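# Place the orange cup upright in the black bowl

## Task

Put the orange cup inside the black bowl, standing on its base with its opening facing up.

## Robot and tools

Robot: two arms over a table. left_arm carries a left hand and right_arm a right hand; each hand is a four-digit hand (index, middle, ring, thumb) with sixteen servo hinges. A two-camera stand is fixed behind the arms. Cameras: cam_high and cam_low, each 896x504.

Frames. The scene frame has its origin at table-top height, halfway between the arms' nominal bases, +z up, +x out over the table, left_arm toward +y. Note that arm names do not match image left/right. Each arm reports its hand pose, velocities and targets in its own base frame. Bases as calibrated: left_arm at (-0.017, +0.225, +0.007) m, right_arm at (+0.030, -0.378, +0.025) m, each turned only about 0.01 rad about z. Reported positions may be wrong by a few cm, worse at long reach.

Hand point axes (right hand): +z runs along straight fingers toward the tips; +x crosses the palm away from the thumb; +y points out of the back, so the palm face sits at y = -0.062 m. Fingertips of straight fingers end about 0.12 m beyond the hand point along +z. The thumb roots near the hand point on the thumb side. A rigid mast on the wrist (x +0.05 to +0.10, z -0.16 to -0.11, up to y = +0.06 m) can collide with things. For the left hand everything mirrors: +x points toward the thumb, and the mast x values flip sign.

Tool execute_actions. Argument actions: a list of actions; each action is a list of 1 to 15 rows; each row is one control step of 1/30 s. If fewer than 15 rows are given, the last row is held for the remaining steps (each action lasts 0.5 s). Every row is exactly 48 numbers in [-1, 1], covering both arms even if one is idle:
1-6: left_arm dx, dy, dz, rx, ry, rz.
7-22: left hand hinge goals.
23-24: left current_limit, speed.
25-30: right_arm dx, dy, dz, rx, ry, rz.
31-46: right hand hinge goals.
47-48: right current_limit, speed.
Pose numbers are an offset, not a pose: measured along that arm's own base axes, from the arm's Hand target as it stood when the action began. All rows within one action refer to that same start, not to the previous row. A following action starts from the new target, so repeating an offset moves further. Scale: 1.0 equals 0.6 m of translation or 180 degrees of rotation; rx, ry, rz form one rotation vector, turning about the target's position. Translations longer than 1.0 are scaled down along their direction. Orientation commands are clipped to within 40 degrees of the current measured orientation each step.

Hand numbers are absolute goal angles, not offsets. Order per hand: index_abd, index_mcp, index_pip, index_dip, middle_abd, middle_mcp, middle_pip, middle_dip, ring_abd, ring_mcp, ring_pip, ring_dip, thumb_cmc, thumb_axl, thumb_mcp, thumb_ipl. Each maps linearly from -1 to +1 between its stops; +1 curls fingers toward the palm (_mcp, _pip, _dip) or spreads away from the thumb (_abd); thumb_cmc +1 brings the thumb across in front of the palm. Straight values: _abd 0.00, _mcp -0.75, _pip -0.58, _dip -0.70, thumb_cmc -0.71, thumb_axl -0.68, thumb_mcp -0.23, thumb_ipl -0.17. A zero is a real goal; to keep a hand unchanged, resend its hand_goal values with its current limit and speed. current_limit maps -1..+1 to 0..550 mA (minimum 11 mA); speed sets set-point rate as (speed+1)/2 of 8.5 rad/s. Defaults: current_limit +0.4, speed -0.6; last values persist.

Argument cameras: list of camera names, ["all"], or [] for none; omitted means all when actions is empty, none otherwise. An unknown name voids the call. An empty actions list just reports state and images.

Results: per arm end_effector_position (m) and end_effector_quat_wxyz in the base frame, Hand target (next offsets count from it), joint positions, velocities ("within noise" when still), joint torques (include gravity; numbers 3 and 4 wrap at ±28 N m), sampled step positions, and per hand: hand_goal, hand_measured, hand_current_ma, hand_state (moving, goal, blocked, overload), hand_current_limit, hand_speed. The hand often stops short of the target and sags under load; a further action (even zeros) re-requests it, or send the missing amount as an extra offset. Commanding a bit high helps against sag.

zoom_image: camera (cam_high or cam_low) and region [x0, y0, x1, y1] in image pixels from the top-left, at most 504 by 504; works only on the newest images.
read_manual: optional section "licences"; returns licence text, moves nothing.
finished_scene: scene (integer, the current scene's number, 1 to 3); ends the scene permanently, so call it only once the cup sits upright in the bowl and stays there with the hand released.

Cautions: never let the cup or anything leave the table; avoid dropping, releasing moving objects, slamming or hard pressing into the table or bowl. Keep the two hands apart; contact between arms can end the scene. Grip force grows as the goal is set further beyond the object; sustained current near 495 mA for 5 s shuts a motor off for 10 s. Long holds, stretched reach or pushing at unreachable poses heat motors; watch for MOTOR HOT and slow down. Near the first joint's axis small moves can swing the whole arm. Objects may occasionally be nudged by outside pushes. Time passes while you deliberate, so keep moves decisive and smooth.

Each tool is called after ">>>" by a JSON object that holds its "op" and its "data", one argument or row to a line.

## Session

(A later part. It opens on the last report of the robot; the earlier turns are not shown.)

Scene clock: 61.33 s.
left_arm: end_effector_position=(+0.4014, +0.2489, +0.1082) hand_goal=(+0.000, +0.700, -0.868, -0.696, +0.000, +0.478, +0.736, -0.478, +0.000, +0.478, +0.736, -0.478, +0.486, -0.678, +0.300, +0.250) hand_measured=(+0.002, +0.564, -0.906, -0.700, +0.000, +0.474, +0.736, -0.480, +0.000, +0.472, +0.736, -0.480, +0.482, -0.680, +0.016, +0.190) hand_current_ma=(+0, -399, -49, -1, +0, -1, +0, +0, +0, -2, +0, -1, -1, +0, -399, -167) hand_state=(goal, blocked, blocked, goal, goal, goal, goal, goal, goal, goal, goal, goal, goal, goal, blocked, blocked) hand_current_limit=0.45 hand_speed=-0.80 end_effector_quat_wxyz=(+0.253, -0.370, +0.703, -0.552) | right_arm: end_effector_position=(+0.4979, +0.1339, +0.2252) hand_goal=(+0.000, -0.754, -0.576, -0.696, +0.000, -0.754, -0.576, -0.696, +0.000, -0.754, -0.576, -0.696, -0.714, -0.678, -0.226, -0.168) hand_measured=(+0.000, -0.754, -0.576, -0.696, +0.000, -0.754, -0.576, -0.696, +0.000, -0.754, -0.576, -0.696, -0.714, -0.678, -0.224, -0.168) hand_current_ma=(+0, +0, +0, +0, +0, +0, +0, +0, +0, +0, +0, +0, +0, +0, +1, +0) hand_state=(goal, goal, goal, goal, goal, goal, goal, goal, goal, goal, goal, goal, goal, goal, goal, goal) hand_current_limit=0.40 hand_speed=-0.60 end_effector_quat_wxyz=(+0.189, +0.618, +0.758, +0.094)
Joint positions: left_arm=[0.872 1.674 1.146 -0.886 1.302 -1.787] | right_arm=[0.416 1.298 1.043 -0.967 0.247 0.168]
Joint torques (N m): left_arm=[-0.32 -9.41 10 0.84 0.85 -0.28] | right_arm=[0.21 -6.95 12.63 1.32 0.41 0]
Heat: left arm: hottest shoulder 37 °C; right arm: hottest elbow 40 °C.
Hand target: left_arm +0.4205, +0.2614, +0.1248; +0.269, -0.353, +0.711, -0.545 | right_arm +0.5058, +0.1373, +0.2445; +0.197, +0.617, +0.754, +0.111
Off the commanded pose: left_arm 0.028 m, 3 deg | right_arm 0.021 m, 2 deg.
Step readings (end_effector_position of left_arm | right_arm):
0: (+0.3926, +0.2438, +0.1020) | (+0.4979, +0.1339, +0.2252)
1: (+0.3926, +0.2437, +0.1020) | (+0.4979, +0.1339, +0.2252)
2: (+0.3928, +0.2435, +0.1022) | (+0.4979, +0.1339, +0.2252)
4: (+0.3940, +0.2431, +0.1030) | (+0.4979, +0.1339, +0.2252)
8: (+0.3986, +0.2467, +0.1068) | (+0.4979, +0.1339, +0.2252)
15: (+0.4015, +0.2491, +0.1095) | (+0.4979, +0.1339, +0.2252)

>>> {"op": "execute_actions", "data": {
  "actions": [
    [[0.0073,0.0155,0,0,0,0, 0,0.7,-0.8686,-0.696, 0,0.479,0.737,-0.478, 0,0.479,0.737,-0.478, 0.486,-0.678,0.3,0.25, 0.45,-0.8, 0,0,0,0,0,0, 0,-0.754,-0.576,-0.696, 0,-0.754,-0.576,-0.696, 0,-0.754,-0.576,-0.696, -0.714,-0.678,-0.226,-0.168, 0.4,-0.6]]
  ],
  "cameras": ["all"]
}}

>>> {"op": "zoom_image", "data": {
  "camera": "cam_high",
  "region": [590, 345, 690, 440]
}}

>>> {"op": "zoom_image", "data": {
  "camera": "cam_low",
  "region": [590, 270, 700, 380]
}}

Scene clock: 62.20 s.
left_arm: end_effector_position=(+0.4085, +0.2573, +0.1074) hand_goal=(+0.000, +0.700, -0.868, -0.696, +0.000, +0.478, +0.736, -0.478, +0.000, +0.478, +0.736, -0.478, +0.486, -0.678, +0.300, +0.250) hand_measured=(+0.002, +0.564, -0.906, -0.700, +0.000, +0.474, +0.736, -0.480, +0.000, +0.472, +0.736, -0.480, +0.482, -0.680, +0.016, +0.190) hand_current_ma=(+0, -399, -49, -1, +0, -1, +0, +0, +0, -2, +0, -1, -1, +0, -399, -167) hand_state=(goal, blocked, blocked, goal, goal, goal, goal, goal, goal, goal, goal, goal, goal, goal, blocked, blocked) hand_current_limit=0.45 hand_speed=-0.80 end_effector_quat_wxyz=(+0.255, -0.369, +0.704, -0.551) | right_arm: end_effector_position=(+0.4979, +0.1339, +0.2252) hand_goal=(+0.000, -0.754, -0.576, -0.696, +0.000, -0.754, -0.576, -0.696, +0.000, -0.754, -0.576, -0.696, -0.714, -0.678, -0.226, -0.168) hand_measured=(+0.000, -0.754, -0.576, -0.696, +0.000, -0.754, -0.576, -0.696, +0.000, -0.754, -0.576, -0.696, -0.714, -0.678, -0.224, -0.168) hand_current_ma=(+0, +0, +0, +0, +0, +0, +0, +0, +0, +0, +0, +0, +0, +0, +1, +0) hand_state=(goal, goal, goal, goal, goal, goal, goal, goal, goal, goal, goal, goal, goal, goal, goal, goal) hand_current_limit=0.40 hand_speed=-0.60 end_effector_quat_wxyz=(+0.189, +0.618, +0.758, +0.094)
Joint positions: left_arm=[0.872 1.698 1.175 -0.886 1.302 -1.787] | right_arm=[0.416 1.298 1.043 -0.967 0.247 0.168]
Joint torques (N m): left_arm=[0.26 -9.76 10.24 0.01 0.86 -0.12] | right_arm=[0.32 -7 12.66 1.31 0.42 0]
Heat: left arm: hottest shoulder 37 °C; right arm: hottest elbow 40 °C.
Hand target: left_arm +0.4249, +0.2707, +0.1247; +0.269, -0.353, +0.711, -0.545 | right_arm +0.5058, +0.1373, +0.2445; +0.197, +0.617, +0.754, +0.111
Off the commanded pose: left_arm 0.027 m, 3 deg | right_arm 0.021 m, 2 deg.
Step readings (end_effector_position of left_arm | right_arm):
0: (+0.4014, +0.2488, +0.1082) | (+0.4979, +0.1339, +0.2252)
1: (+0.4014, +0.2488, +0.1080) | (+0.4979, +0.1339, +0.2252)
2: (+0.4016, +0.2492, +0.1082) | (+0.4979, +0.1339, +0.2252)
4: (+0.4032, +0.2510, +0.1080) | (+0.4979, +0.1339, +0.2252)
8: (+0.4074, +0.2560, +0.1080) | (+0.4979, +0.1339, +0.2252)
15: (+0.4085, +0.2573, +0.1074) | (+0.4979, +0.1339, +0.2252)

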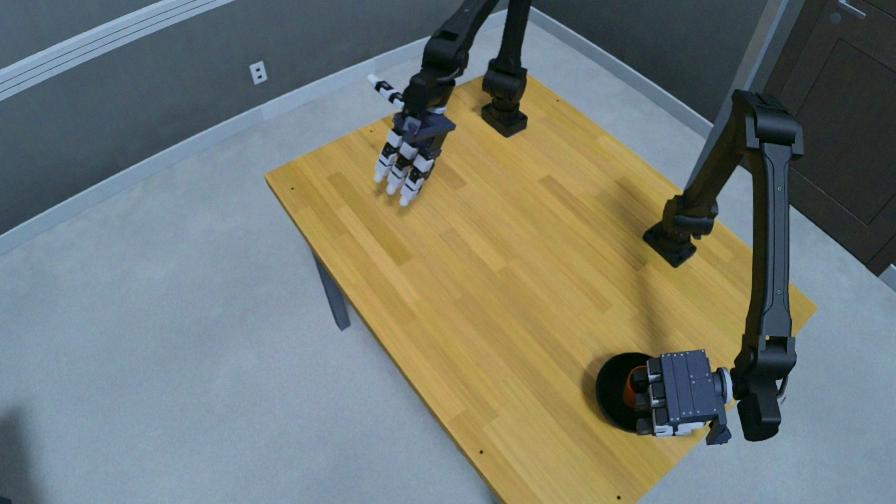

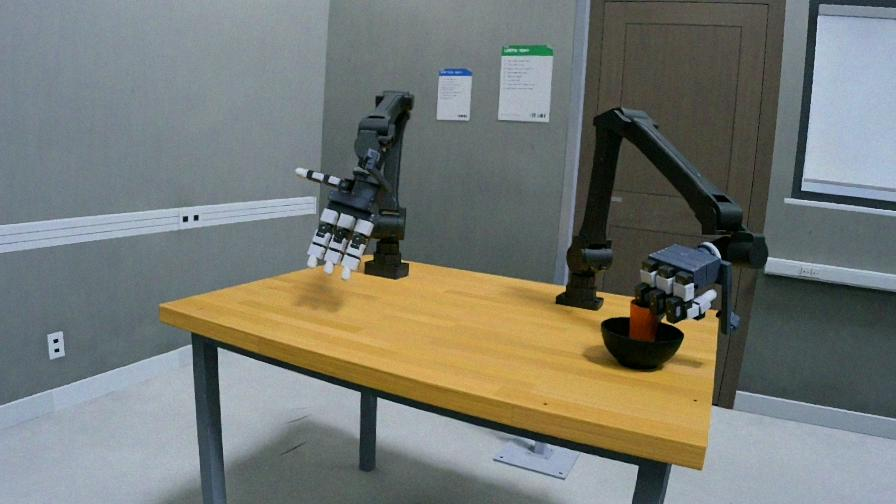

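Scaled by 5.040 from the camera's 896x504 image, which has a finer 1280x720 frame.

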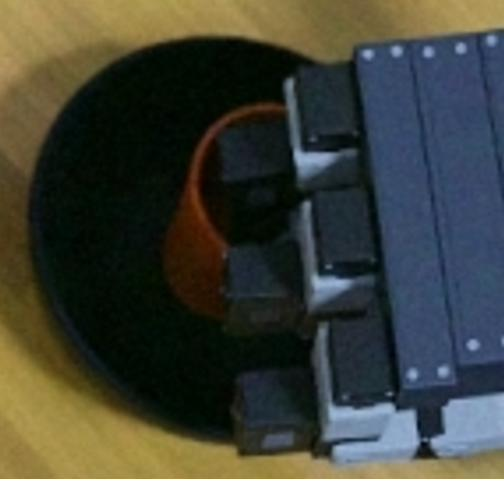

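Scaled by 4.582 from the camera's 896x504 image, which has a finer 1280x720 frame.

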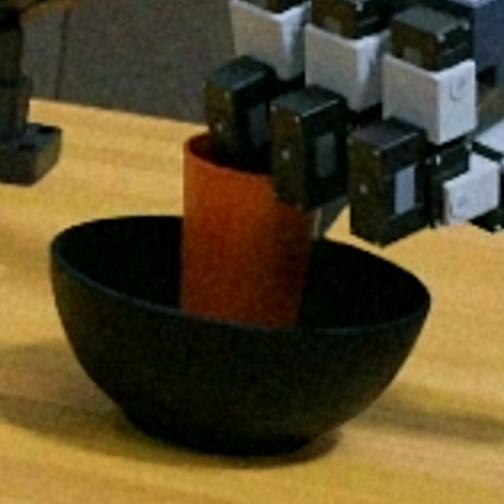

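>>> {"op": "execute_actions", "data": {
  "actions": [
    [[0.006,0.003,-0.03,0,0,0, 0,0.7,-0.8686,-0.696, 0,0.479,0.737,-0.478, 0,0.479,0.737,-0.478, 0.486,-0.678,0.3,0.25, 0.45,-0.8, 0,0,0,0,0,0, 0,-0.754,-0.576,-0.696, 0,-0.754,-0.576,-0.696, 0,-0.754,-0.576,-0.696, -0.714,-0.678,-0.226,-0.168, 0.4,-0.6]]
  ]
}}

Scene clock: 63.07 s.
left_arm: end_effector_position=(+0.4109, +0.2604, +0.0902) hand_goal=(+0.000, +0.700, -0.868, -0.696, +0.000, +0.478, +0.736, -0.478, +0.000, +0.478, +0.736, -0.478, +0.486, -0.678, +0.300, +0.250) hand_measured=(+0.002, +0.564, -0.906, -0.700, +0.000, +0.474, +0.736, -0.480, +0.000, +0.472, +0.736, -0.480, +0.482, -0.680, +0.016, +0.190) hand_current_ma=(+0, -399, -49, -1, +0, -1, +0, +0, +0, -2, +0, -1, -1, +0, -399, -167) hand_state=(goal, blocked, blocked, goal, goal, goal, goal, goal, goal, goal, goal, goal, goal, goal, blocked, blocked) hand_current_limit=0.45 hand_speed=-0.80 end_effector_quat_wxyz=(+0.250, -0.372, +0.702, -0.553) | right_arm: end_effector_position=(+0.4979, +0.1339, +0.2252) hand_goal=(+0.000, -0.754, -0.576, -0.696, +0.000, -0.754, -0.576, -0.696, +0.000, -0.754, -0.576, -0.696, -0.714, -0.678, -0.226, -0.168) hand_measured=(+0.000, -0.754, -0.576, -0.696, +0.000, -0.754, -0.576, -0.696, +0.000, -0.754, -0.576, -0.696, -0.714, -0.678, -0.224, -0.168) hand_current_ma=(+0, +0, +0, +0, +0, +0, +0, +0, +0, +0, +0, +0, +0, +0, +1, +0) hand_state=(goal, goal, goal, goal, goal, goal, goal, goal, goal, goal, goal, goal, goal, goal, goal, goal) hand_current_limit=0.40 hand_speed=-0.60 end_effector_quat_wxyz=(+0.189, +0.618, +0.758, +0.094)
Joint positions: left_arm=[0.872 1.736 1.175 -0.86 1.301 -1.787] | right_arm=[0.416 1.298 1.043 -0.967 0.247 0.168]
Joint torques (N m): left_arm=[0.15 -10.4 9.47 0.85 0.89 -0.19] | right_arm=[0.26 -6.95 12.66 1.29 0.41 0]
Heat: left arm: hottest shoulder 37 °C; right arm: hottest elbow 40 °C.
Hand target: left_arm +0.4285, +0.2725, +0.1068; +0.269, -0.353, +0.711, -0.545 | right_arm +0.5058, +0.1373, +0.2445; +0.197, +0.617, +0.754, +0.111
Off the commanded pose: left_arm 0.027 m, 3 deg | right_arm 0.021 m, 2 deg.
Step readings (end_effector_position of left_arm | right_arm):
0: (+0.4085, +0.2573, +0.1074) | (+0.4979, +0.1339, +0.2252)
1: (+0.4085, +0.2573, +0.1074) | (+0.4979, +0.1339, +0.2252)
2: (+0.4085, +0.2573, +0.1069) | (+0.4979, +0.1339, +0.2252)
4: (+0.4089, +0.2579, +0.1046) | (+0.4979, +0.1339, +0.2252)
8: (+0.4103, +0.2595, +0.0955) | (+0.4979, +0.1339, +0.2252)
15: (+0.4108, +0.2603, +0.0902) | (+0.4979, +0.1339, +0.2252)

>>> {"op": "execute_actions", "data": {
  "actions": [
    [[0,0,-0.02,0,0,0, 0,0.7,-0.8686,-0.696, 0,0.479,0.737,-0.478, 0,0.479,0.737,-0.478, 0.486,-0.678,0.3,0.25, 0.45,-0.8, 0,0,0,0,0,0, 0,-0.754,-0.576,-0.696, 0,-0.754,-0.576,-0.696, 0,-0.754,-0.576,-0.696, -0.714,-0.678,-0.226,-0.168, 0.4,-0.6]]
  ],
  "cameras": ["all"]
}}

>>> {"op": "zoom_image", "data": {
  "camera": "cam_high",
  "region": [590, 345, 690, 440]
}}

>>> {"op": "zoom_image", "data": {
  "camera": "cam_low",
  "region": [590, 270, 700, 380]
}}

Scene clock: 63.87 s.
left_arm: end_effector_position=(+0.4145, +0.2646, +0.0845) hand_goal=(+0.000, +0.700, -0.868, -0.696, +0.000, +0.478, +0.736, -0.478, +0.000, +0.478, +0.736, -0.478, +0.486, -0.678, +0.300, +0.250) hand_measured=(+0.002, +0.564, -0.906, -0.700, +0.000, +0.474, +0.736, -0.480, +0.000, +0.472, +0.736, -0.480, +0.482, -0.680, +0.016, +0.190) hand_current_ma=(+0, -399, -49, -1, +0, -1, +0, +0, +0, -2, +0, -1, -1, +0, -399, -167) hand_state=(goal, blocked, blocked, goal, goal, goal, goal, goal, goal, goal, goal, goal, goal, goal, blocked, blocked) hand_current_limit=0.45 hand_speed=-0.80 end_effector_quat_wxyz=(+0.257, -0.367, +0.705, -0.550) | right_arm: end_effector_position=(+0.4979, +0.1339, +0.2252) hand_goal=(+0.000, -0.754, -0.576, -0.696, +0.000, -0.754, -0.576, -0.696, +0.000, -0.754, -0.576, -0.696, -0.714, -0.678, -0.226, -0.168) hand_measured=(+0.000, -0.754, -0.576, -0.696, +0.000, -0.754, -0.576, -0.696, +0.000, -0.754, -0.576, -0.696, -0.714, -0.678, -0.224, -0.168) hand_current_ma=(+0, +0, +0, +0, +0, +0, +0, +0, +0, +0, +0, +0, +0, +0, +1, +0) hand_state=(goal, goal, goal, goal, goal, goal, goal, goal, goal, goal, goal, goal, goal, goal, goal, goal) hand_current_limit=0.40 hand_speed=-0.60 end_effector_quat_wxyz=(+0.189, +0.618, +0.758, +0.094)
Joint positions: left_arm=[0.872 1.749 1.175 -0.83 1.301 -1.787] | right_arm=[0.416 1.298 1.043 -0.967 0.247 0.168]
Joint torques (N m): left_arm=[0.03 -10.29 8.44 0.92 0.88 -0.18] | right_arm=[0.26 -7 12.66 1.31 0.42 0]
Heat: left arm: hottest shoulder 37 °C; right arm: hottest elbow 40 °C.
Hand target: left_arm +0.4285, +0.2725, +0.0948; +0.269, -0.352, +0.711, -0.545 | right_arm +0.5058, +0.1373, +0.2445; +0.197, +0.617, +0.754, +0.111
Off the commanded pose: left_arm 0.019 m, 2 deg | right_arm 0.021 m, 2 deg.
Step readings (end_effector_position of left_arm | right_arm):
0: (+0.4109, +0.2604, +0.0902) | (+0.4979, +0.1339, +0.2252)
1: (+0.4110, +0.2604, +0.0902) | (+0.4979, +0.1339, +0.2252)
2: (+0.4113, +0.2608, +0.0902) | (+0.4979, +0.1339, +0.2252)
4: (+0.4124, +0.2621, +0.0896) | (+0.4979, +0.1339, +0.2252)
8: (+0.4139, +0.2639, +0.0871) | (+0.4979, +0.1339, +0.2252)
15: (+0.4144, +0.2645, +0.0845) | (+0.4979, +0.1339, +0.2252)

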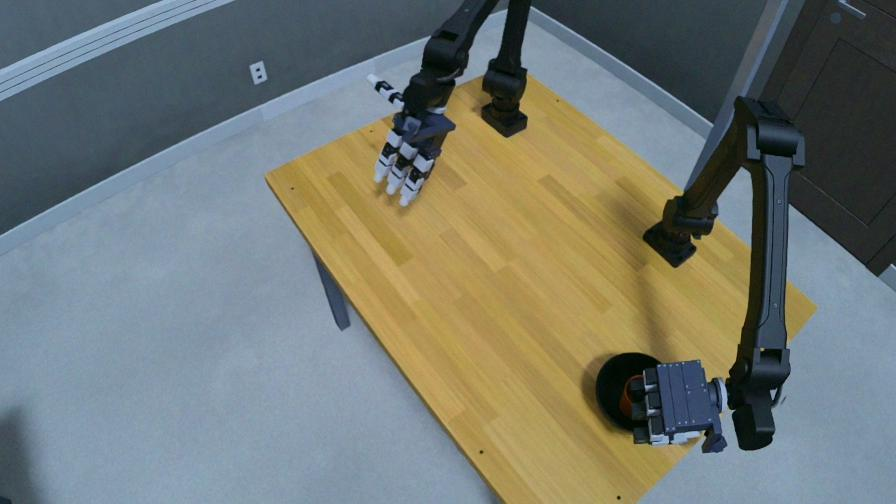

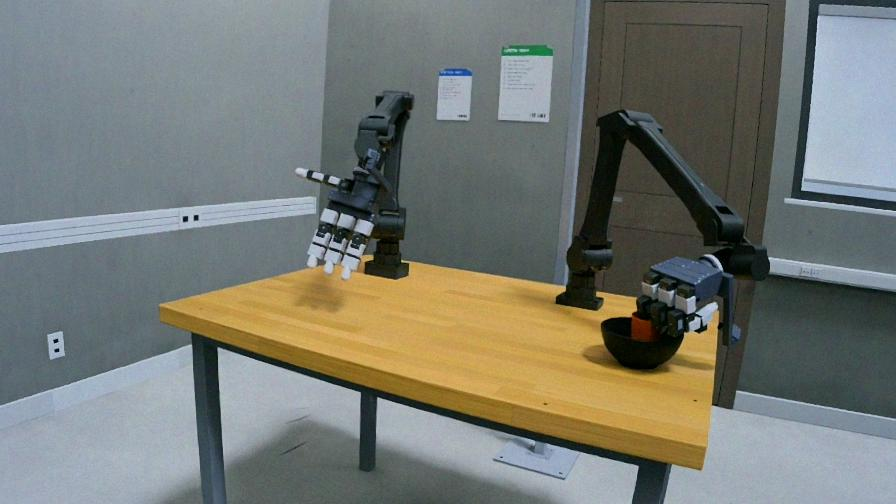

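Scaled by 5.040 from the camera's 896x504 image, which has a finer 1280x720 frame.

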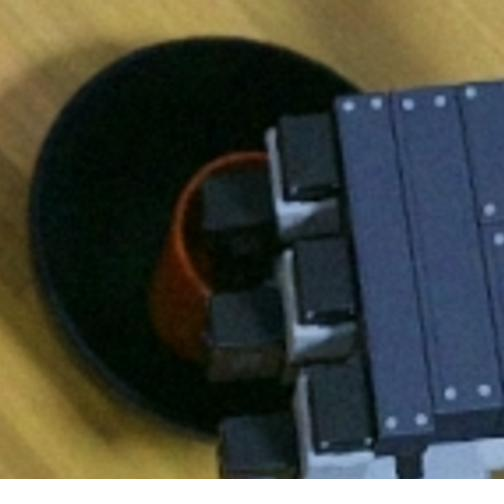

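Scaled by 4.582 from the camera's 896x504 image, which has a finer 1280x720 frame.

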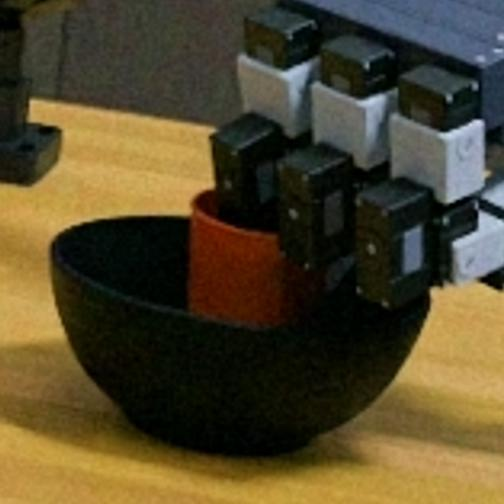

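>>> {"op": "execute_actions", "data": {
  "actions": [
    [[0.0033,-0.0083,0,0,0,0, 0,0.7,-0.8686,-0.696, 0,0.479,0.737,-0.478, 0,-0.754,1.0,-0.478, 0.486,-0.678,0.3,0.25, 0.45,-0.5, 0,0,0,0,0,0, 0,-0.754,-0.576,-0.696, 0,-0.754,-0.576,-0.696, 0,-0.754,-0.576,-0.696, -0.714,-0.678,-0.226,-0.168, 0.4,-0.6]],
    [[0,0,0,0,0,0, 0,0.7,-0.8686,-0.696, 0,0.479,0.737,-0.478, 0,-0.754,1.0,-0.478, 0.486,-0.678,0.3,0.25, 0.45,-0.5, 0,0,0,0,0,0, 0,-0.754,-0.576,-0.696, 0,-0.754,-0.576,-0.696, 0,-0.754,-0.576,-0.696, -0.714,-0.678,-0.226,-0.168, 0.4,-0.6]],
    [[0,0,0,0,0,0, 0,0.7,-0.8686,-0.696, 0,0.479,0.737,-0.478, 0,-0.754,-0.576,-0.696, 0.486,-0.678,0.3,0.25, 0.45,-0.5, 0,0,0,0,0,0, 0,-0.754,-0.576,-0.696, 0,-0.754,-0.576,-0.696, 0,-0.754,-0.576,-0.696, -0.714,-0.678,-0.226,-0.168, 0.4,-0.6]],
    [[0,0,-0.02,0,0,0, 0,0.7,-0.8686,-0.696, 0,0.479,0.737,-0.478, 0,-0.754,-0.576,-0.696, 0.486,-0.678,0.3,0.25, 0.45,-0.5, 0,0,0,0,0,0, 0,-0.754,-0.576,-0.696, 0,-0.754,-0.576,-0.696, 0,-0.754,-0.576,-0.696, -0.714,-0.678,-0.226,-0.168, 0.4,-0.6]]
  ],
  "cameras": ["all"]
}}

>>> {"op": "zoom_image", "data": {
  "camera": "cam_high",
  "region": [590, 345, 690, 440]
}}

>>> {"op": "zoom_image", "data": {
  "camera": "cam_low",
  "region": [590, 270, 700, 380]
}}

Scene clock: 66.57 s.
left_arm: end_effector_position=(+0.4239, +0.2694, +0.0813) hand_goal=(+0.000, +0.700, -0.868, -0.696, +0.000, +0.478, +0.736, -0.478, +0.000, -0.754, -0.576, -0.696, +0.486, -0.678, +0.300, +0.250) hand_measured=(+0.002, +0.564, -0.906, -0.700, +0.000, +0.474, +0.736, -0.480, +0.000, -0.738, -0.568, -0.694, +0.482, -0.680, +0.016, +0.190) hand_current_ma=(+0, -399, -49, -1, +0, -1, +0, +0, +0, +12, +4, +1, -1, +0, -399, -167) hand_state=(goal, blocked, blocked, goal, goal, goal, goal, goal, goal, goal, goal, goal, goal, goal, blocked, blocked) hand_current_limit=0.45 hand_speed=-0.50 end_effector_quat_wxyz=(+0.269, -0.357, +0.709, -0.545) | right_arm: end_effector_position=(+0.4979, +0.1339, +0.2252) hand_goal=(+0.000, -0.754, -0.576, -0.696, +0.000, -0.754, -0.576, -0.696, +0.000, -0.754, -0.576, -0.696, -0.714, -0.678, -0.226, -0.168) hand_measured=(+0.000, -0.754, -0.576, -0.696, +0.000, -0.754, -0.576, -0.696, +0.000, -0.754, -0.576, -0.696, -0.714, -0.678, -0.224, -0.168) hand_current_ma=(+0, +0, +0, +0, +0, +0, +0, +0, +0, +0, +0, +0, +0, +0, +1, +0) hand_state=(goal, goal, goal, goal, goal, goal, goal, goal, goal, goal, goal, goal, goal, goal, goal, goal) hand_current_limit=0.40 hand_speed=-0.60 end_effector_quat_wxyz=(+0.189, +0.618, +0.758, +0.094)
Joint positions: left_arm=[0.863 1.756 1.175 -0.762 1.299 -1.815] | right_arm=[0.416 1.298 1.043 -0.967 0.247 0.168]
Joint torques (N m): left_arm=[-0.26 -10.29 6.57 1.02 0.94 -0.23] | right_arm=[0.26 -6.95 12.64 1.29 0.41 0]
Heat: left arm: hottest shoulder 37 °C; right arm: hottest elbow 40 °C.
Hand target: left_arm +0.4305, +0.2676, +0.0828; +0.269, -0.353, +0.711, -0.545 | right_arm +0.5058, +0.1373, +0.2445; +0.197, +0.617, +0.754, +0.111
Off the commanded pose: left_arm 0.007 m, 1 deg | right_arm 0.021 m, 2 deg.
Step readings (end_effector_position of left_arm | right_arm):
0: (+0.4145, +0.2646, +0.0845) | (+0.4979, +0.1339, +0.2252)
1: (+0.4146, +0.2647, +0.0845) | (+0.4979, +0.1339, +0.2252)
2: (+0.4149, +0.2650, +0.0845) | (+0.4979, +0.1339, +0.2252)
4: (+0.4161, +0.2660, +0.0845) | (+0.4979, +0.1339, +0.2252)
8: (+0.4188, +0.2657, +0.0846) | (+0.4979, +0.1339, +0.2252)
15: (+0.4202, +0.2650, +0.0848) | (+0.4979, +0.1339, +0.2252)
16: (+0.4202, +0.2650, +0.0847) | (+0.4979, +0.1339, +0.2252)
17: (+0.4203, +0.2651, +0.0847) | (+0.4979, +0.1339, +0.2252)
19: (+0.4203, +0.2651, +0.0848) | (+0.4979, +0.1339, +0.2252)
23: (+0.4203, +0.2651, +0.0848) | (+0.4979, +0.1339, +0.2252)
30: (+0.4204, +0.2652, +0.0848) | (+0.4979, +0.1339, +0.2252)
31: (+0.4204, +0.2652, +0.0848) | (+0.4979, +0.1339, +0.2252)
32: (+0.4204, +0.2652, +0.0848) | (+0.4979, +0.1339, +0.2252)
34: (+0.4204, +0.2651, +0.0848) | (+0.4979, +0.1339, +0.2252)
38: (+0.4204, +0.2651, +0.0848) | (+0.4979, +0.1339, +0.2252)
45: (+0.4204, +0.2651, +0.0848) | (+0.4979, +0.1339, +0.2252)
46: (+0.4203, +0.2651, +0.0848) | (+0.4979, +0.1339, +0.2252)
47: (+0.4207, +0.2655, +0.0848) | (+0.4979, +0.1339, +0.2252)
49: (+0.4218, +0.2669, +0.0846) | (+0.4979, +0.1339, +0.2252)
53: (+0.4234, +0.2687, +0.0836) | (+0.4979, +0.1339, +0.2252)
60: (+0.4239, +0.2693, +0.0813) | (+0.4979, +0.1339, +0.2252)

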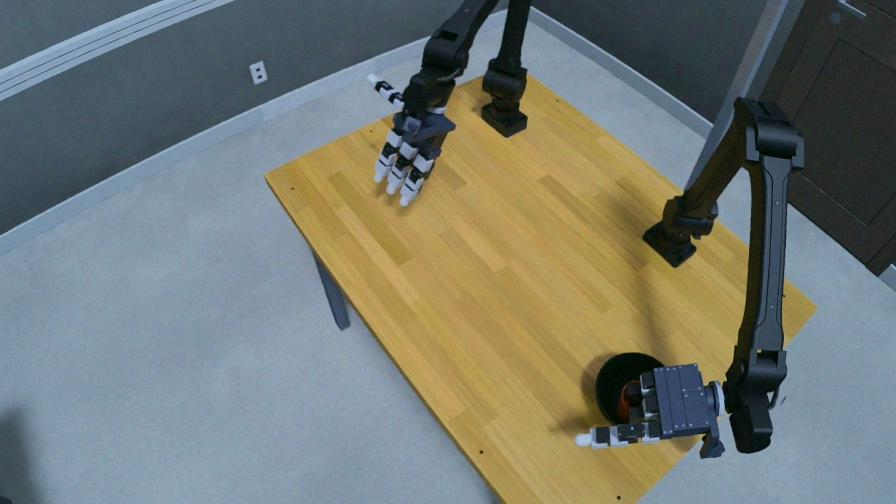

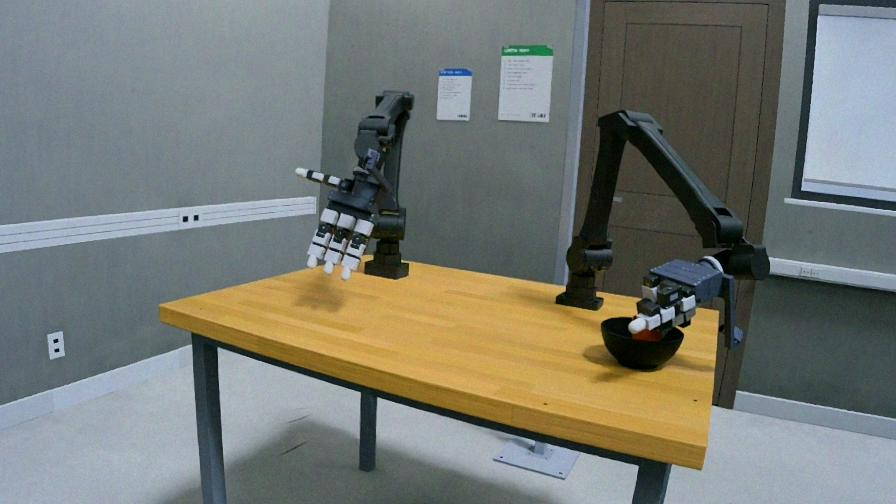

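Scaled by 5.040 from the camera's 896x504 image, which has a finer 1280x720 frame.

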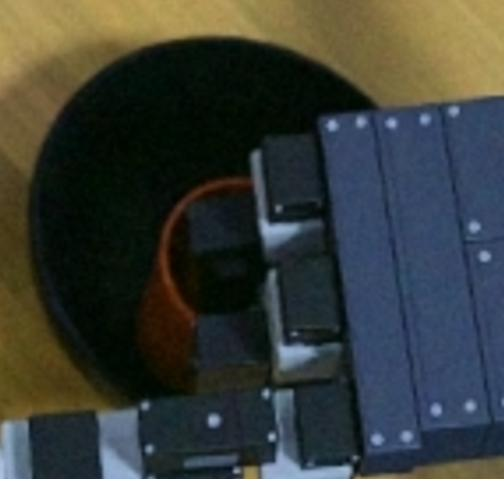

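Scaled by 4.582 from the camera's 896x504 image, which has a finer 1280x720 frame.

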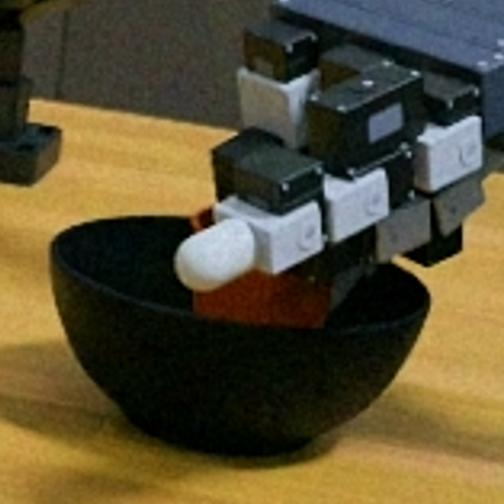

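>>> {"op": "execute_actions", "data": {
  "actions": [
    [[-0.02,-0.02,0.0,0,0,0, 0,0.7,-0.8686,-0.696, 0,0.479,0.737,-0.478, 0,-0.754,-0.576,-0.696, 0.486,-0.678,0.3,0.25, 0.45,-0.5, 0,0,0,0,0,0, 0,-0.754,-0.576,-0.696, 0,-0.754,-0.576,-0.696, 0,-0.754,-0.576,-0.696, -0.714,-0.678,-0.226,-0.168, 0.4,-0.6]]
  ]
}}

Scene clock: 67.47 s.
left_arm: end_effector_position=(+0.4158, +0.2595, +0.0764) hand_goal=(+0.000, +0.700, -0.868, -0.696, +0.000, +0.478, +0.736, -0.478, +0.000, -0.754, -0.576, -0.696, +0.486, -0.678, +0.300, +0.250) hand_measured=(+0.000, +0.564, -0.908, -0.702, +0.000, +0.476, +0.734, -0.480, +0.000, -0.738, -0.568, -0.694, +0.482, -0.680, +0.016, +0.190) hand_current_ma=(+0, -399, -52, -3, +0, +0, +0, +0, +0, +12, +3, +1, -1, +0, -399, -167) hand_state=(goal, blocked, blocked, goal, goal, goal, goal, goal, goal, goal, goal, goal, goal, goal, blocked, blocked) hand_current_limit=0.45 hand_speed=-0.50 end_effector_quat_wxyz=(+0.263, -0.362, +0.707, -0.548) | right_arm: end_effector_position=(+0.4979, +0.1339, +0.2252) hand_goal=(+0.000, -0.754, -0.576, -0.696, +0.000, -0.754, -0.576, -0.696, +0.000, -0.754, -0.576, -0.696, -0.714, -0.678, -0.226, -0.168) hand_measured=(+0.000, -0.754, -0.576, -0.696, +0.000, -0.754, -0.576, -0.696, +0.000, -0.754, -0.576, -0.696, -0.714, -0.678, -0.224, -0.168) hand_current_ma=(+0, +0, +0, +0, +0, +0, +0, +0, +0, +0, +0, +0, +0, +0, +1, +0) hand_state=(goal, goal, goal, goal, goal, goal, goal, goal, goal, goal, goal, goal, goal, goal, goal, goal) hand_current_limit=0.40 hand_speed=-0.60 end_effector_quat_wxyz=(+0.189, +0.618, +0.758, +0.094)
Joint positions: left_arm=[0.863 1.743 1.141 -0.757 1.301 -1.815] | right_arm=[0.416 1.298 1.043 -0.967 0.247 0.168]
Joint torques (N m): left_arm=[-0.03 -11.52 5.34 1.02 0.89 -0.14] | right_arm=[0.26 -7 12.66 1.32 0.42 0.01]
Heat: left arm: hottest shoulder 37 °C; right arm: hottest elbow 40 °C.
Hand target: left_arm +0.4184, +0.2555, +0.0828; +0.269, -0.353, +0.711, -0.545 | right_arm +0.5058, +0.1373, +0.2445; +0.197, +0.617, +0.754, +0.111
Off the commanded pose: left_arm 0.008 m, 1 deg | right_arm 0.021 m, 2 deg.
Step readings (end_effector_position of left_arm | right_arm):
0: (+0.4239, +0.2694, +0.0813) | (+0.4979, +0.1339, +0.2252)
1: (+0.4239, +0.2694, +0.0813) | (+0.4979, +0.1339, +0.2252)
2: (+0.4239, +0.2693, +0.0812) | (+0.4979, +0.1339, +0.2252)
4: (+0.4226, +0.2678, +0.0797) | (+0.4979, +0.1339, +0.2252)
8: (+0.4175, +0.2613, +0.0759) | (+0.4979, +0.1339, +0.2252)
15: (+0.4159, +0.2597, +0.0764) | (+0.4979, +0.1339, +0.2252)

>>> {"op": "execute_actions", "data": {
  "actions": [
    [[0,0,-0.0167,0,0,0, 0,0.7,-0.8686,-0.696, 0,0.479,0.737,-0.478, 0,-0.754,-0.576,-0.696, 0.486,-0.678,0.3,0.25, 0.45,-0.5, 0,0,0,0,0,0, 0,-0.754,-0.576,-0.696, 0,-0.754,-0.576,-0.696, 0,-0.754,-0.576,-0.696, -0.714,-0.678,-0.226,-0.168, 0.4,-0.6]]
  ],
  "cameras": ["all"]
}}

>>> {"op": "zoom_image", "data": {
  "camera": "cam_high",
  "region": [590, 345, 690, 440]
}}

>>> {"op": "zoom_image", "data": {
  "camera": "cam_low",
  "region": [590, 270, 700, 380]
}}

Scene clock: 68.27 s.
left_arm: end_effector_position=(+0.4170, +0.2603, +0.0751) hand_goal=(+0.000, +0.700, -0.868, -0.696, +0.000, +0.478, +0.736, -0.478, +0.000, -0.754, -0.576, -0.696, +0.486, -0.678, +0.300, +0.250) hand_measured=(-0.004, +0.566, -0.910, -0.704, +0.000, +0.480, +0.734, -0.480, +0.000, -0.738, -0.568, -0.694, +0.482, -0.682, +0.016, +0.190) hand_current_ma=(-1, -399, -57, -3, +0, +0, +0, +0, +0, +12, +3, +1, -2, -1, -399, -161) hand_state=(goal, blocked, blocked, goal, goal, goal, goal, goal, goal, goal, goal, goal, goal, goal, blocked, blocked) hand_current_limit=0.45 hand_speed=-0.50 end_effector_quat_wxyz=(+0.268, -0.358, +0.707, -0.548) | right_arm: end_effector_position=(+0.4979, +0.1339, +0.2252) hand_goal=(+0.000, -0.754, -0.576, -0.696, +0.000, -0.754, -0.576, -0.696, +0.000, -0.754, -0.576, -0.696, -0.714, -0.678, -0.226, -0.168) hand_measured=(+0.000, -0.754, -0.576, -0.696, +0.000, -0.754, -0.576, -0.696, +0.000, -0.754, -0.576, -0.696, -0.714, -0.678, -0.224, -0.168) hand_current_ma=(+0, +0, +0, +0, +0, +0, +0, +0, +0, +0, +0, +0, +0, +0, +1, +0) hand_state=(goal, goal, goal, goal, goal, goal, goal, goal, goal, goal, goal, goal, goal, goal, goal, goal) hand_current_limit=0.40 hand_speed=-0.60 end_effector_quat_wxyz=(+0.189, +0.618, +0.758, +0.094)
Joint positions: left_arm=[0.863 1.743 1.135 -0.735 1.305 -1.819] | right_arm=[0.416 1.298 1.043 -0.967 0.247 0.168]
Joint torques (N m): left_arm=[-0.03 -10.7 5.04 1.21 0.74 -0.09] | right_arm=[0.26 -7 12.67 1.31 0.42 0]
Heat: left arm: hottest shoulder 37 °C; right arm: hottest elbow 40 °C.
Hand target: left_arm +0.4185, +0.2555, +0.0728; +0.269, -0.353, +0.711, -0.545 | right_arm +0.5058, +0.1373, +0.2445; +0.197, +0.617, +0.754, +0.111
Off the commanded pose: left_arm 0.005 m, 1 deg | right_arm 0.021 m, 2 deg.
Step readings (end_effector_position of left_arm | right_arm):
0: (+0.4158, +0.2595, +0.0764) | (+0.4979, +0.1339, +0.2252)
1: (+0.4158, +0.2596, +0.0764) | (+0.4979, +0.1339, +0.2252)
2: (+0.4159, +0.2597, +0.0761) | (+0.4979, +0.1339, +0.2252)
4: (+0.4163, +0.2600, +0.0757) | (+0.4979, +0.1339, +0.2252)
8: (+0.4167, +0.2601, +0.0752) | (+0.4979, +0.1339, +0.2252)
15: (+0.4169, +0.2602, +0.0750) | (+0.4979, +0.1339, +0.2252)

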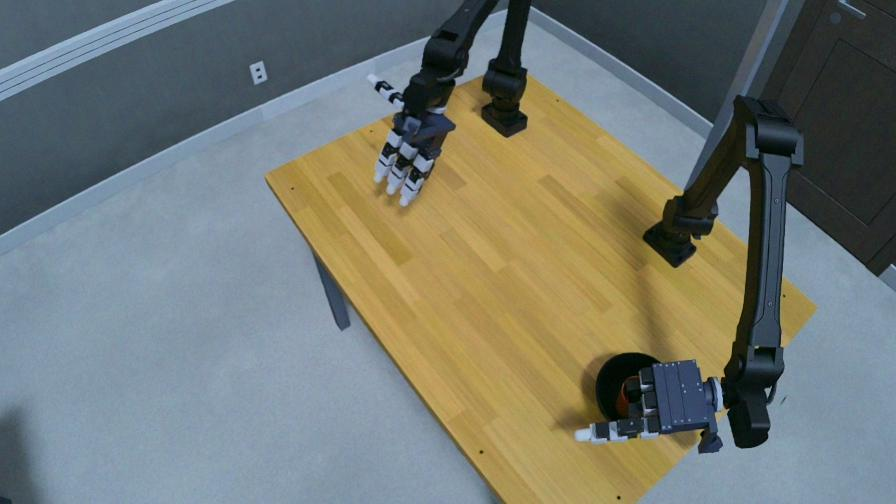

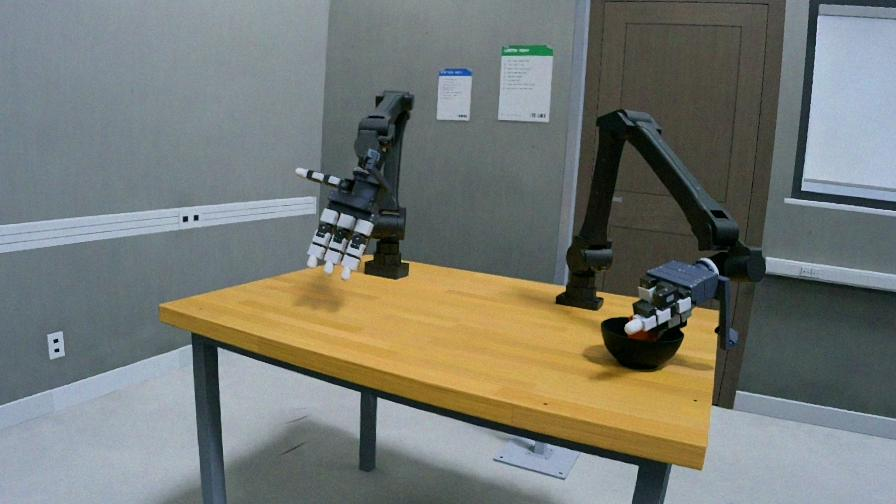

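Scaled by 5.040 from the camera's 896x504 image, which has a finer 1280x720 frame.

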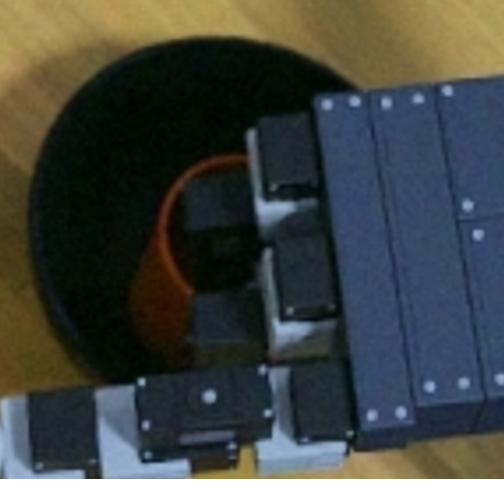

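Scaled by 4.582 from the camera's 896x504 image, which has a finer 1280x720 frame.

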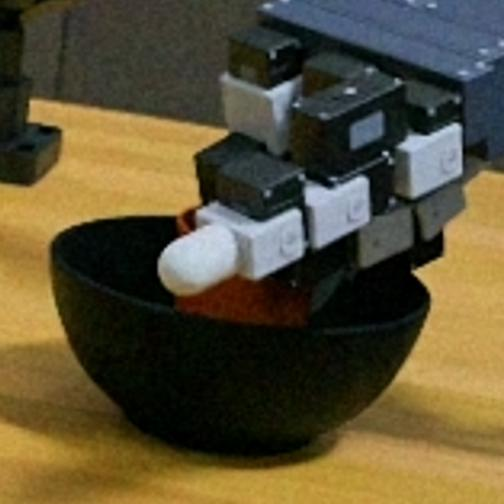

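>>> {"op": "execute_actions", "data": {
  "actions": [
    [[0,0,0,0,0,0, 0,0.566,-0.8686,-0.696, 0,0.479,0.737,-0.478, 0,-0.754,-0.576,-0.696, 0.486,-0.678,0.016,0.19, 0.45,-0.85, 0,0,0,0,0,0, 0,-0.754,-0.576,-0.696, 0,-0.754,-0.576,-0.696, 0,-0.754,-0.576,-0.696, -0.714,-0.678,-0.226,-0.168, 0.4,-0.6]],
    [[0,0,0,0,0,0, 0,0.54,-0.8686,-0.696, 0,0.479,0.737,-0.478, 0,-0.754,-0.576,-0.696, 0.486,-0.678,-0.05,0.15, 0.45,-0.9, 0,0,0,0,0,0, 0,-0.754,-0.576,-0.696, 0,-0.754,-0.576,-0.696, 0,-0.754,-0.576,-0.696, -0.714,-0.678,-0.226,-0.168, 0.4,-0.6]]
  ],
  "cameras": ["all"]
}}

>>> {"op": "zoom_image", "data": {
  "camera": "cam_high",
  "region": [590, 345, 690, 440]
}}

>>> {"op": "zoom_image", "data": {
  "camera": "cam_low",
  "region": [590, 270, 700, 380]
}}

Scene clock: 69.67 s.
left_arm: end_effector_position=(+0.4177, +0.2611, +0.0749) hand_goal=(+0.000, +0.540, -0.868, -0.696, +0.000, +0.478, +0.736, -0.478, +0.000, -0.754, -0.576, -0.696, +0.486, -0.678, -0.050, +0.150) hand_measured=(-0.004, +0.540, -0.870, -0.698, +0.000, +0.480, +0.734, -0.480, +0.000, -0.738, -0.568, -0.694, +0.484, -0.680, -0.048, +0.152) hand_current_ma=(-1, +0, -1, -1, +0, +1, +0, +0, +0, +12, +3, +1, +0, -1, +1, +0) hand_state=(goal, goal, goal, goal, goal, goal, goal, goal, goal, goal, goal, goal, goal, goal, goal, goal) hand_current_limit=0.45 hand_speed=-0.90 end_effector_quat_wxyz=(+0.270, -0.357, +0.708, -0.547) | right_arm: end_effector_position=(+0.4979, +0.1339, +0.2252) hand_goal=(+0.000, -0.754, -0.576, -0.696, +0.000, -0.754, -0.576, -0.696, +0.000, -0.754, -0.576, -0.696, -0.714, -0.678, -0.226, -0.168) hand_measured=(+0.000, -0.754, -0.576, -0.696, +0.000, -0.754, -0.576, -0.696, +0.000, -0.754, -0.576, -0.696, -0.714, -0.678, -0.224, -0.168) hand_current_ma=(+0, +0, +0, +0, +0, +0, +0, +0, +0, +0, +0, +0, +0, +0, +1, +0) hand_state=(goal, goal, goal, goal, goal, goal, goal, goal, goal, goal, goal, goal, goal, goal, goal, goal) hand_current_limit=0.40 hand_speed=-0.60 end_effector_quat_wxyz=(+0.189, +0.618, +0.758, +0.094)
Joint positions: left_arm=[0.863 1.743 1.134 -0.729 1.304 -1.819] | right_arm=[0.416 1.298 1.043 -0.967 0.247 0.168]
Joint torques (N m): left_arm=[0.09 -10.75 5.05 1.01 0.74 -0.1] | right_arm=[0.32 -6.89 12.67 1.29 0.42 0.01]
Heat: left arm: hottest shoulder 37 °C; right arm: hottest elbow 40 °C.
Hand target: left_arm +0.4185, +0.2556, +0.0728; +0.269, -0.353, +0.711, -0.545 | right_arm +0.5058, +0.1373, +0.2445; +0.197, +0.617, +0.754, +0.111
Off the commanded pose: left_arm 0.006 m, 1 deg | right_arm 0.021 m, 2 deg.
Step readings (end_effector_position of left_arm | right_arm):
0: (+0.4171, +0.2603, +0.0751) | (+0.4979, +0.1339, +0.2252)
1: (+0.4171, +0.2603, +0.0751) | (+0.4979, +0.1339, +0.2252)
2: (+0.4171, +0.2603, +0.0751) | (+0.4979, +0.1339, +0.2252)
4: (+0.4171, +0.2603, +0.0751) | (+0.4979, +0.1339, +0.2252)
8: (+0.4172, +0.2604, +0.0750) | (+0.4979, +0.1339, +0.2252)
15: (+0.4173, +0.2606, +0.0750) | (+0.4979, +0.1339, +0.2252)
16: (+0.4173, +0.2606, +0.0750) | (+0.4979, +0.1339, +0.2252)
17: (+0.4174, +0.2607, +0.0750) | (+0.4979, +0.1339, +0.2252)
19: (+0.4176, +0.2609, +0.0750) | (+0.4979, +0.1339, +0.2252)
23: (+0.4176, +0.2610, +0.0749) | (+0.4979, +0.1339, +0.2252)
30: (+0.4176, +0.2610, +0.0749) | (+0.4979, +0.1339, +0.2252)

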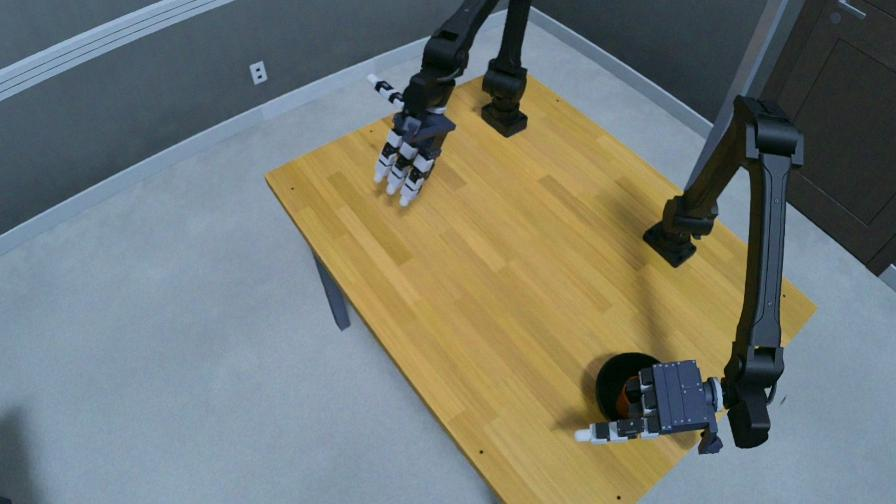

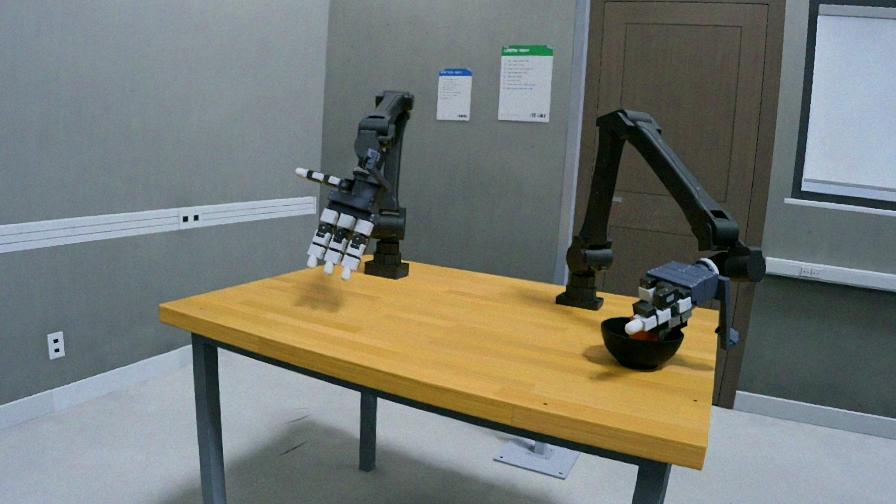

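Scaled by 5.040 from the camera's 896x504 image, which has a finer 1280x720 frame.

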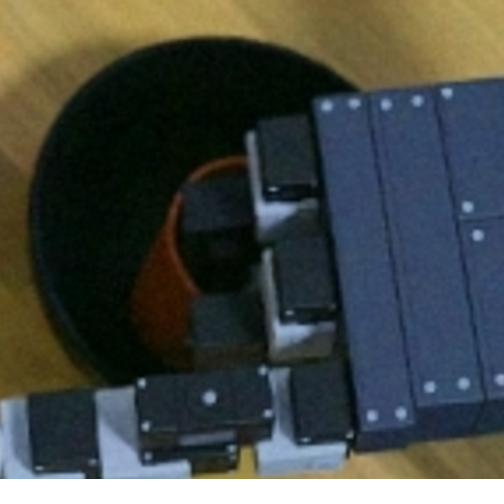

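Scaled by 4.582 from the camera's 896x504 image, which has a finer 1280x720 frame.

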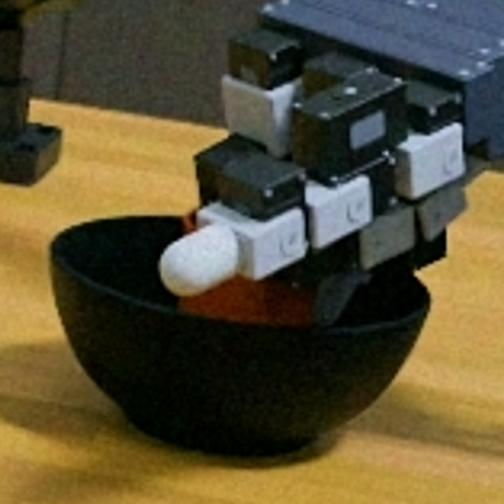

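>>> {"op": "execute_actions", "data": {
  "actions": [
    [[0,0,0,0,0,0, 0,0.51,-0.8686,-0.696, 0,0.479,0.737,-0.478, 0,-0.754,-0.576,-0.696, 0.486,-0.678,-0.13,0.15, 0.45,-0.85, 0,0,0,0,0,0, 0,-0.754,-0.576,-0.696, 0,-0.754,-0.576,-0.696, 0,-0.754,-0.576,-0.696, -0.714,-0.678,-0.226,-0.168, 0.4,-0.6]],
    [[0,0,0.015,0,0,0, 0,0.51,-0.8686,-0.696, 0,0.479,0.737,-0.478, 0,-0.754,-0.576,-0.696, 0.486,-0.678,-0.13,0.15, 0.45,-0.85, 0,0,0,0,0,0, 0,-0.754,-0.576,-0.696, 0,-0.754,-0.576,-0.696, 0,-0.754,-0.576,-0.696, -0.714,-0.678,-0.226,-0.168, 0.4,-0.6]],
    [[0,0,0.015,0,0,0, 0,0.51,-0.8686,-0.696, 0,0.479,0.737,-0.478, 0,-0.754,-0.576,-0.696, 0.486,-0.678,-0.13,0.15, 0.45,-0.85, 0,0,0,0,0,0, 0,-0.754,-0.576,-0.696, 0,-0.754,-0.576,-0.696, 0,-0.754,-0.576,-0.696, -0.714,-0.678,-0.226,-0.168, 0.4,-0.6]]
  ],
  "cameras": ["all"]
}}

>>> {"op": "zoom_image", "data": {
  "camera": "cam_high",
  "region": [590, 345, 690, 440]
}}

>>> {"op": "zoom_image", "data": {
  "camera": "cam_low",
  "region": [590, 270, 700, 380]
}}

Scene clock: 71.87 s.
left_arm: end_effector_position=(+0.4148, +0.2583, +0.0802) hand_goal=(+0.000, +0.510, -0.868, -0.696, +0.000, +0.478, +0.736, -0.478, +0.000, -0.754, -0.576, -0.696, +0.486, -0.678, -0.130, +0.150) hand_measured=(-0.004, +0.512, -0.870, -0.698, +0.000, +0.478, +0.734, -0.480, +0.000, -0.738, -0.568, -0.694, +0.484, -0.680, -0.128, +0.152) hand_current_ma=(-1, +0, -1, -1, +0, +0, +0, +0, +0, +12, +3, +1, +0, -1, +1, +0) hand_state=(goal, goal, goal, goal, goal, goal, goal, goal, goal, goal, goal, goal, goal, goal, goal, goal) hand_current_limit=0.45 hand_speed=-0.85 end_effector_quat_wxyz=(+0.266, -0.361, +0.707, -0.547) | right_arm: end_effector_position=(+0.4979, +0.1339, +0.2252) hand_goal=(+0.000, -0.754, -0.576, -0.696, +0.000, -0.754, -0.576, -0.696, +0.000, -0.754, -0.576, -0.696, -0.714, -0.678, -0.226, -0.168) hand_measured=(+0.000, -0.754, -0.576, -0.696, +0.000, -0.754, -0.576, -0.696, +0.000, -0.754, -0.576, -0.696, -0.714, -0.678, -0.224, -0.168) hand_current_ma=(+0, +0, +0, +0, +0, +0, +0, +0, +0, +0, +0, +0, +0, +0, +1, +0) hand_state=(goal, goal, goal, goal, goal, goal, goal, goal, goal, goal, goal, goal, goal, goal, goal, goal) hand_current_limit=0.40 hand_speed=-0.60 end_effector_quat_wxyz=(+0.189, +0.618, +0.758, +0.094)
Joint positions: left_arm=[0.863 1.73 1.134 -0.753 1.301 -1.819] | right_arm=[0.416 1.298 1.043 -0.967 0.247 0.168]
Joint torques (N m): left_arm=[-0.03 -11.58 6.31 0.2 0.89 -0.13] | right_arm=[0.32 -6.95 12.66 1.31 0.42 0.01]
Heat: left arm: hottest shoulder 37 °C; right arm: hottest elbow 40 °C.
Hand target: left_arm +0.4185, +0.2556, +0.0907; +0.269, -0.353, +0.711, -0.546 | right_arm +0.5058, +0.1373, +0.2445; +0.197, +0.617, +0.754, +0.111
Off the commanded pose: left_arm 0.012 m, 1 deg | right_arm 0.021 m, 2 deg.
Step readings (end_effector_position of left_arm | right_arm):
0: (+0.4177, +0.2611, +0.0749) | (+0.4979, +0.1339, +0.2252)
1: (+0.4177, +0.2611, +0.0749) | (+0.4979, +0.1339, +0.2252)
2: (+0.4177, +0.2611, +0.0749) | (+0.4979, +0.1339, +0.2252)
4: (+0.4177, +0.2611, +0.0749) | (+0.4979, +0.1339, +0.2252)
8: (+0.4177, +0.2611, +0.0749) | (+0.4979, +0.1339, +0.2252)
15: (+0.4177, +0.2611, +0.0749) | (+0.4979, +0.1339, +0.2252)
16: (+0.4177, +0.2611, +0.0749) | (+0.4979, +0.1339, +0.2252)
17: (+0.4177, +0.2611, +0.0749) | (+0.4979, +0.1339, +0.2252)
19: (+0.4177, +0.2611, +0.0749) | (+0.4979, +0.1339, +0.2252)
23: (+0.4176, +0.2612, +0.0751) | (+0.4979, +0.1339, +0.2252)
30: (+0.4176, +0.2613, +0.0752) | (+0.4979, +0.1339, +0.2252)
31: (+0.4176, +0.2612, +0.0752) | (+0.4979, +0.1339, +0.2252)
32: (+0.4173, +0.2609, +0.0754) | (+0.4979, +0.1339, +0.2252)
34: (+0.4164, +0.2601, +0.0762) | (+0.4979, +0.1339, +0.2252)
38: (+0.4154, +0.2590, +0.0787) | (+0.4979, +0.1339, +0.2252)
45: (+0.4149, +0.2584, +0.0802) | (+0.4979, +0.1339, +0.2252)

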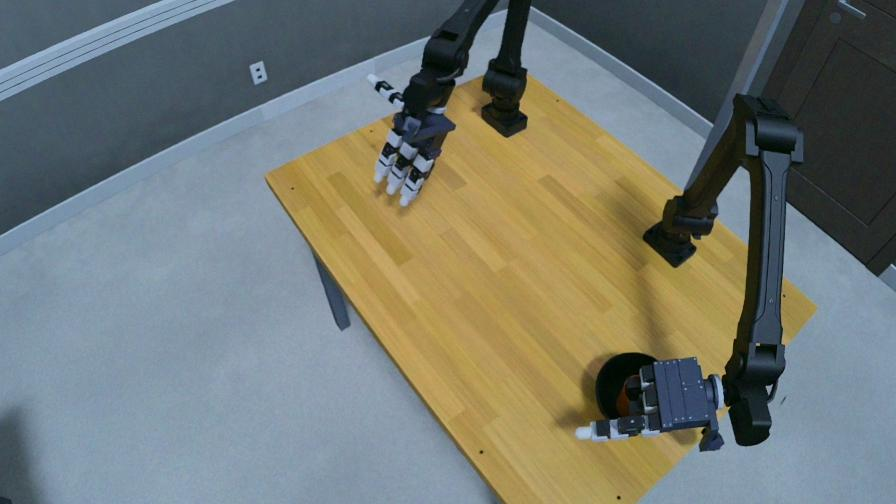

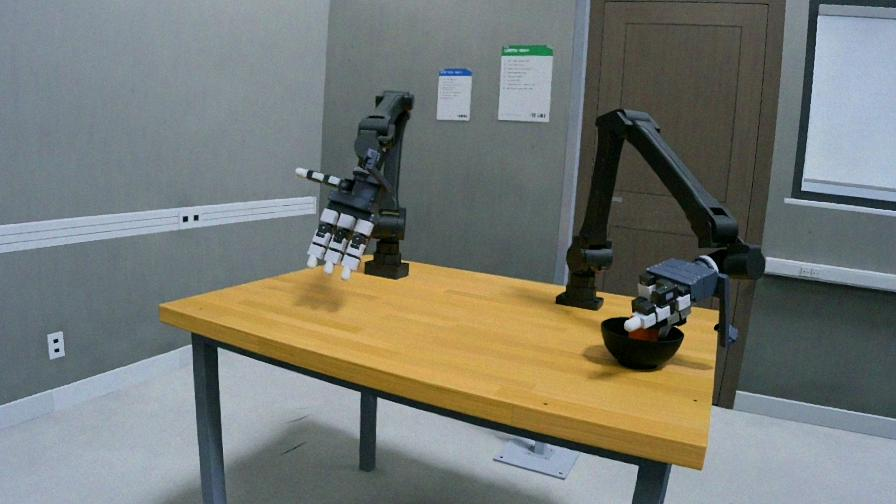

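Scaled by 5.040 from the camera's 896x504 image, which has a finer 1280x720 frame.

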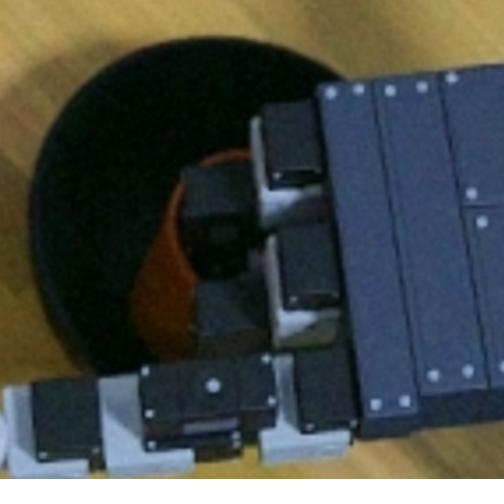

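Scaled by 4.582 from the camera's 896x504 image, which has a finer 1280x720 frame.

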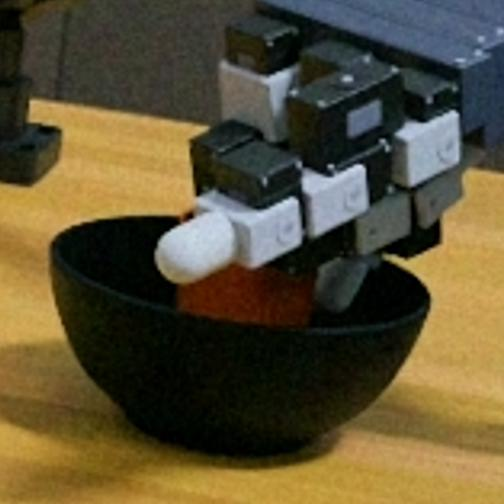

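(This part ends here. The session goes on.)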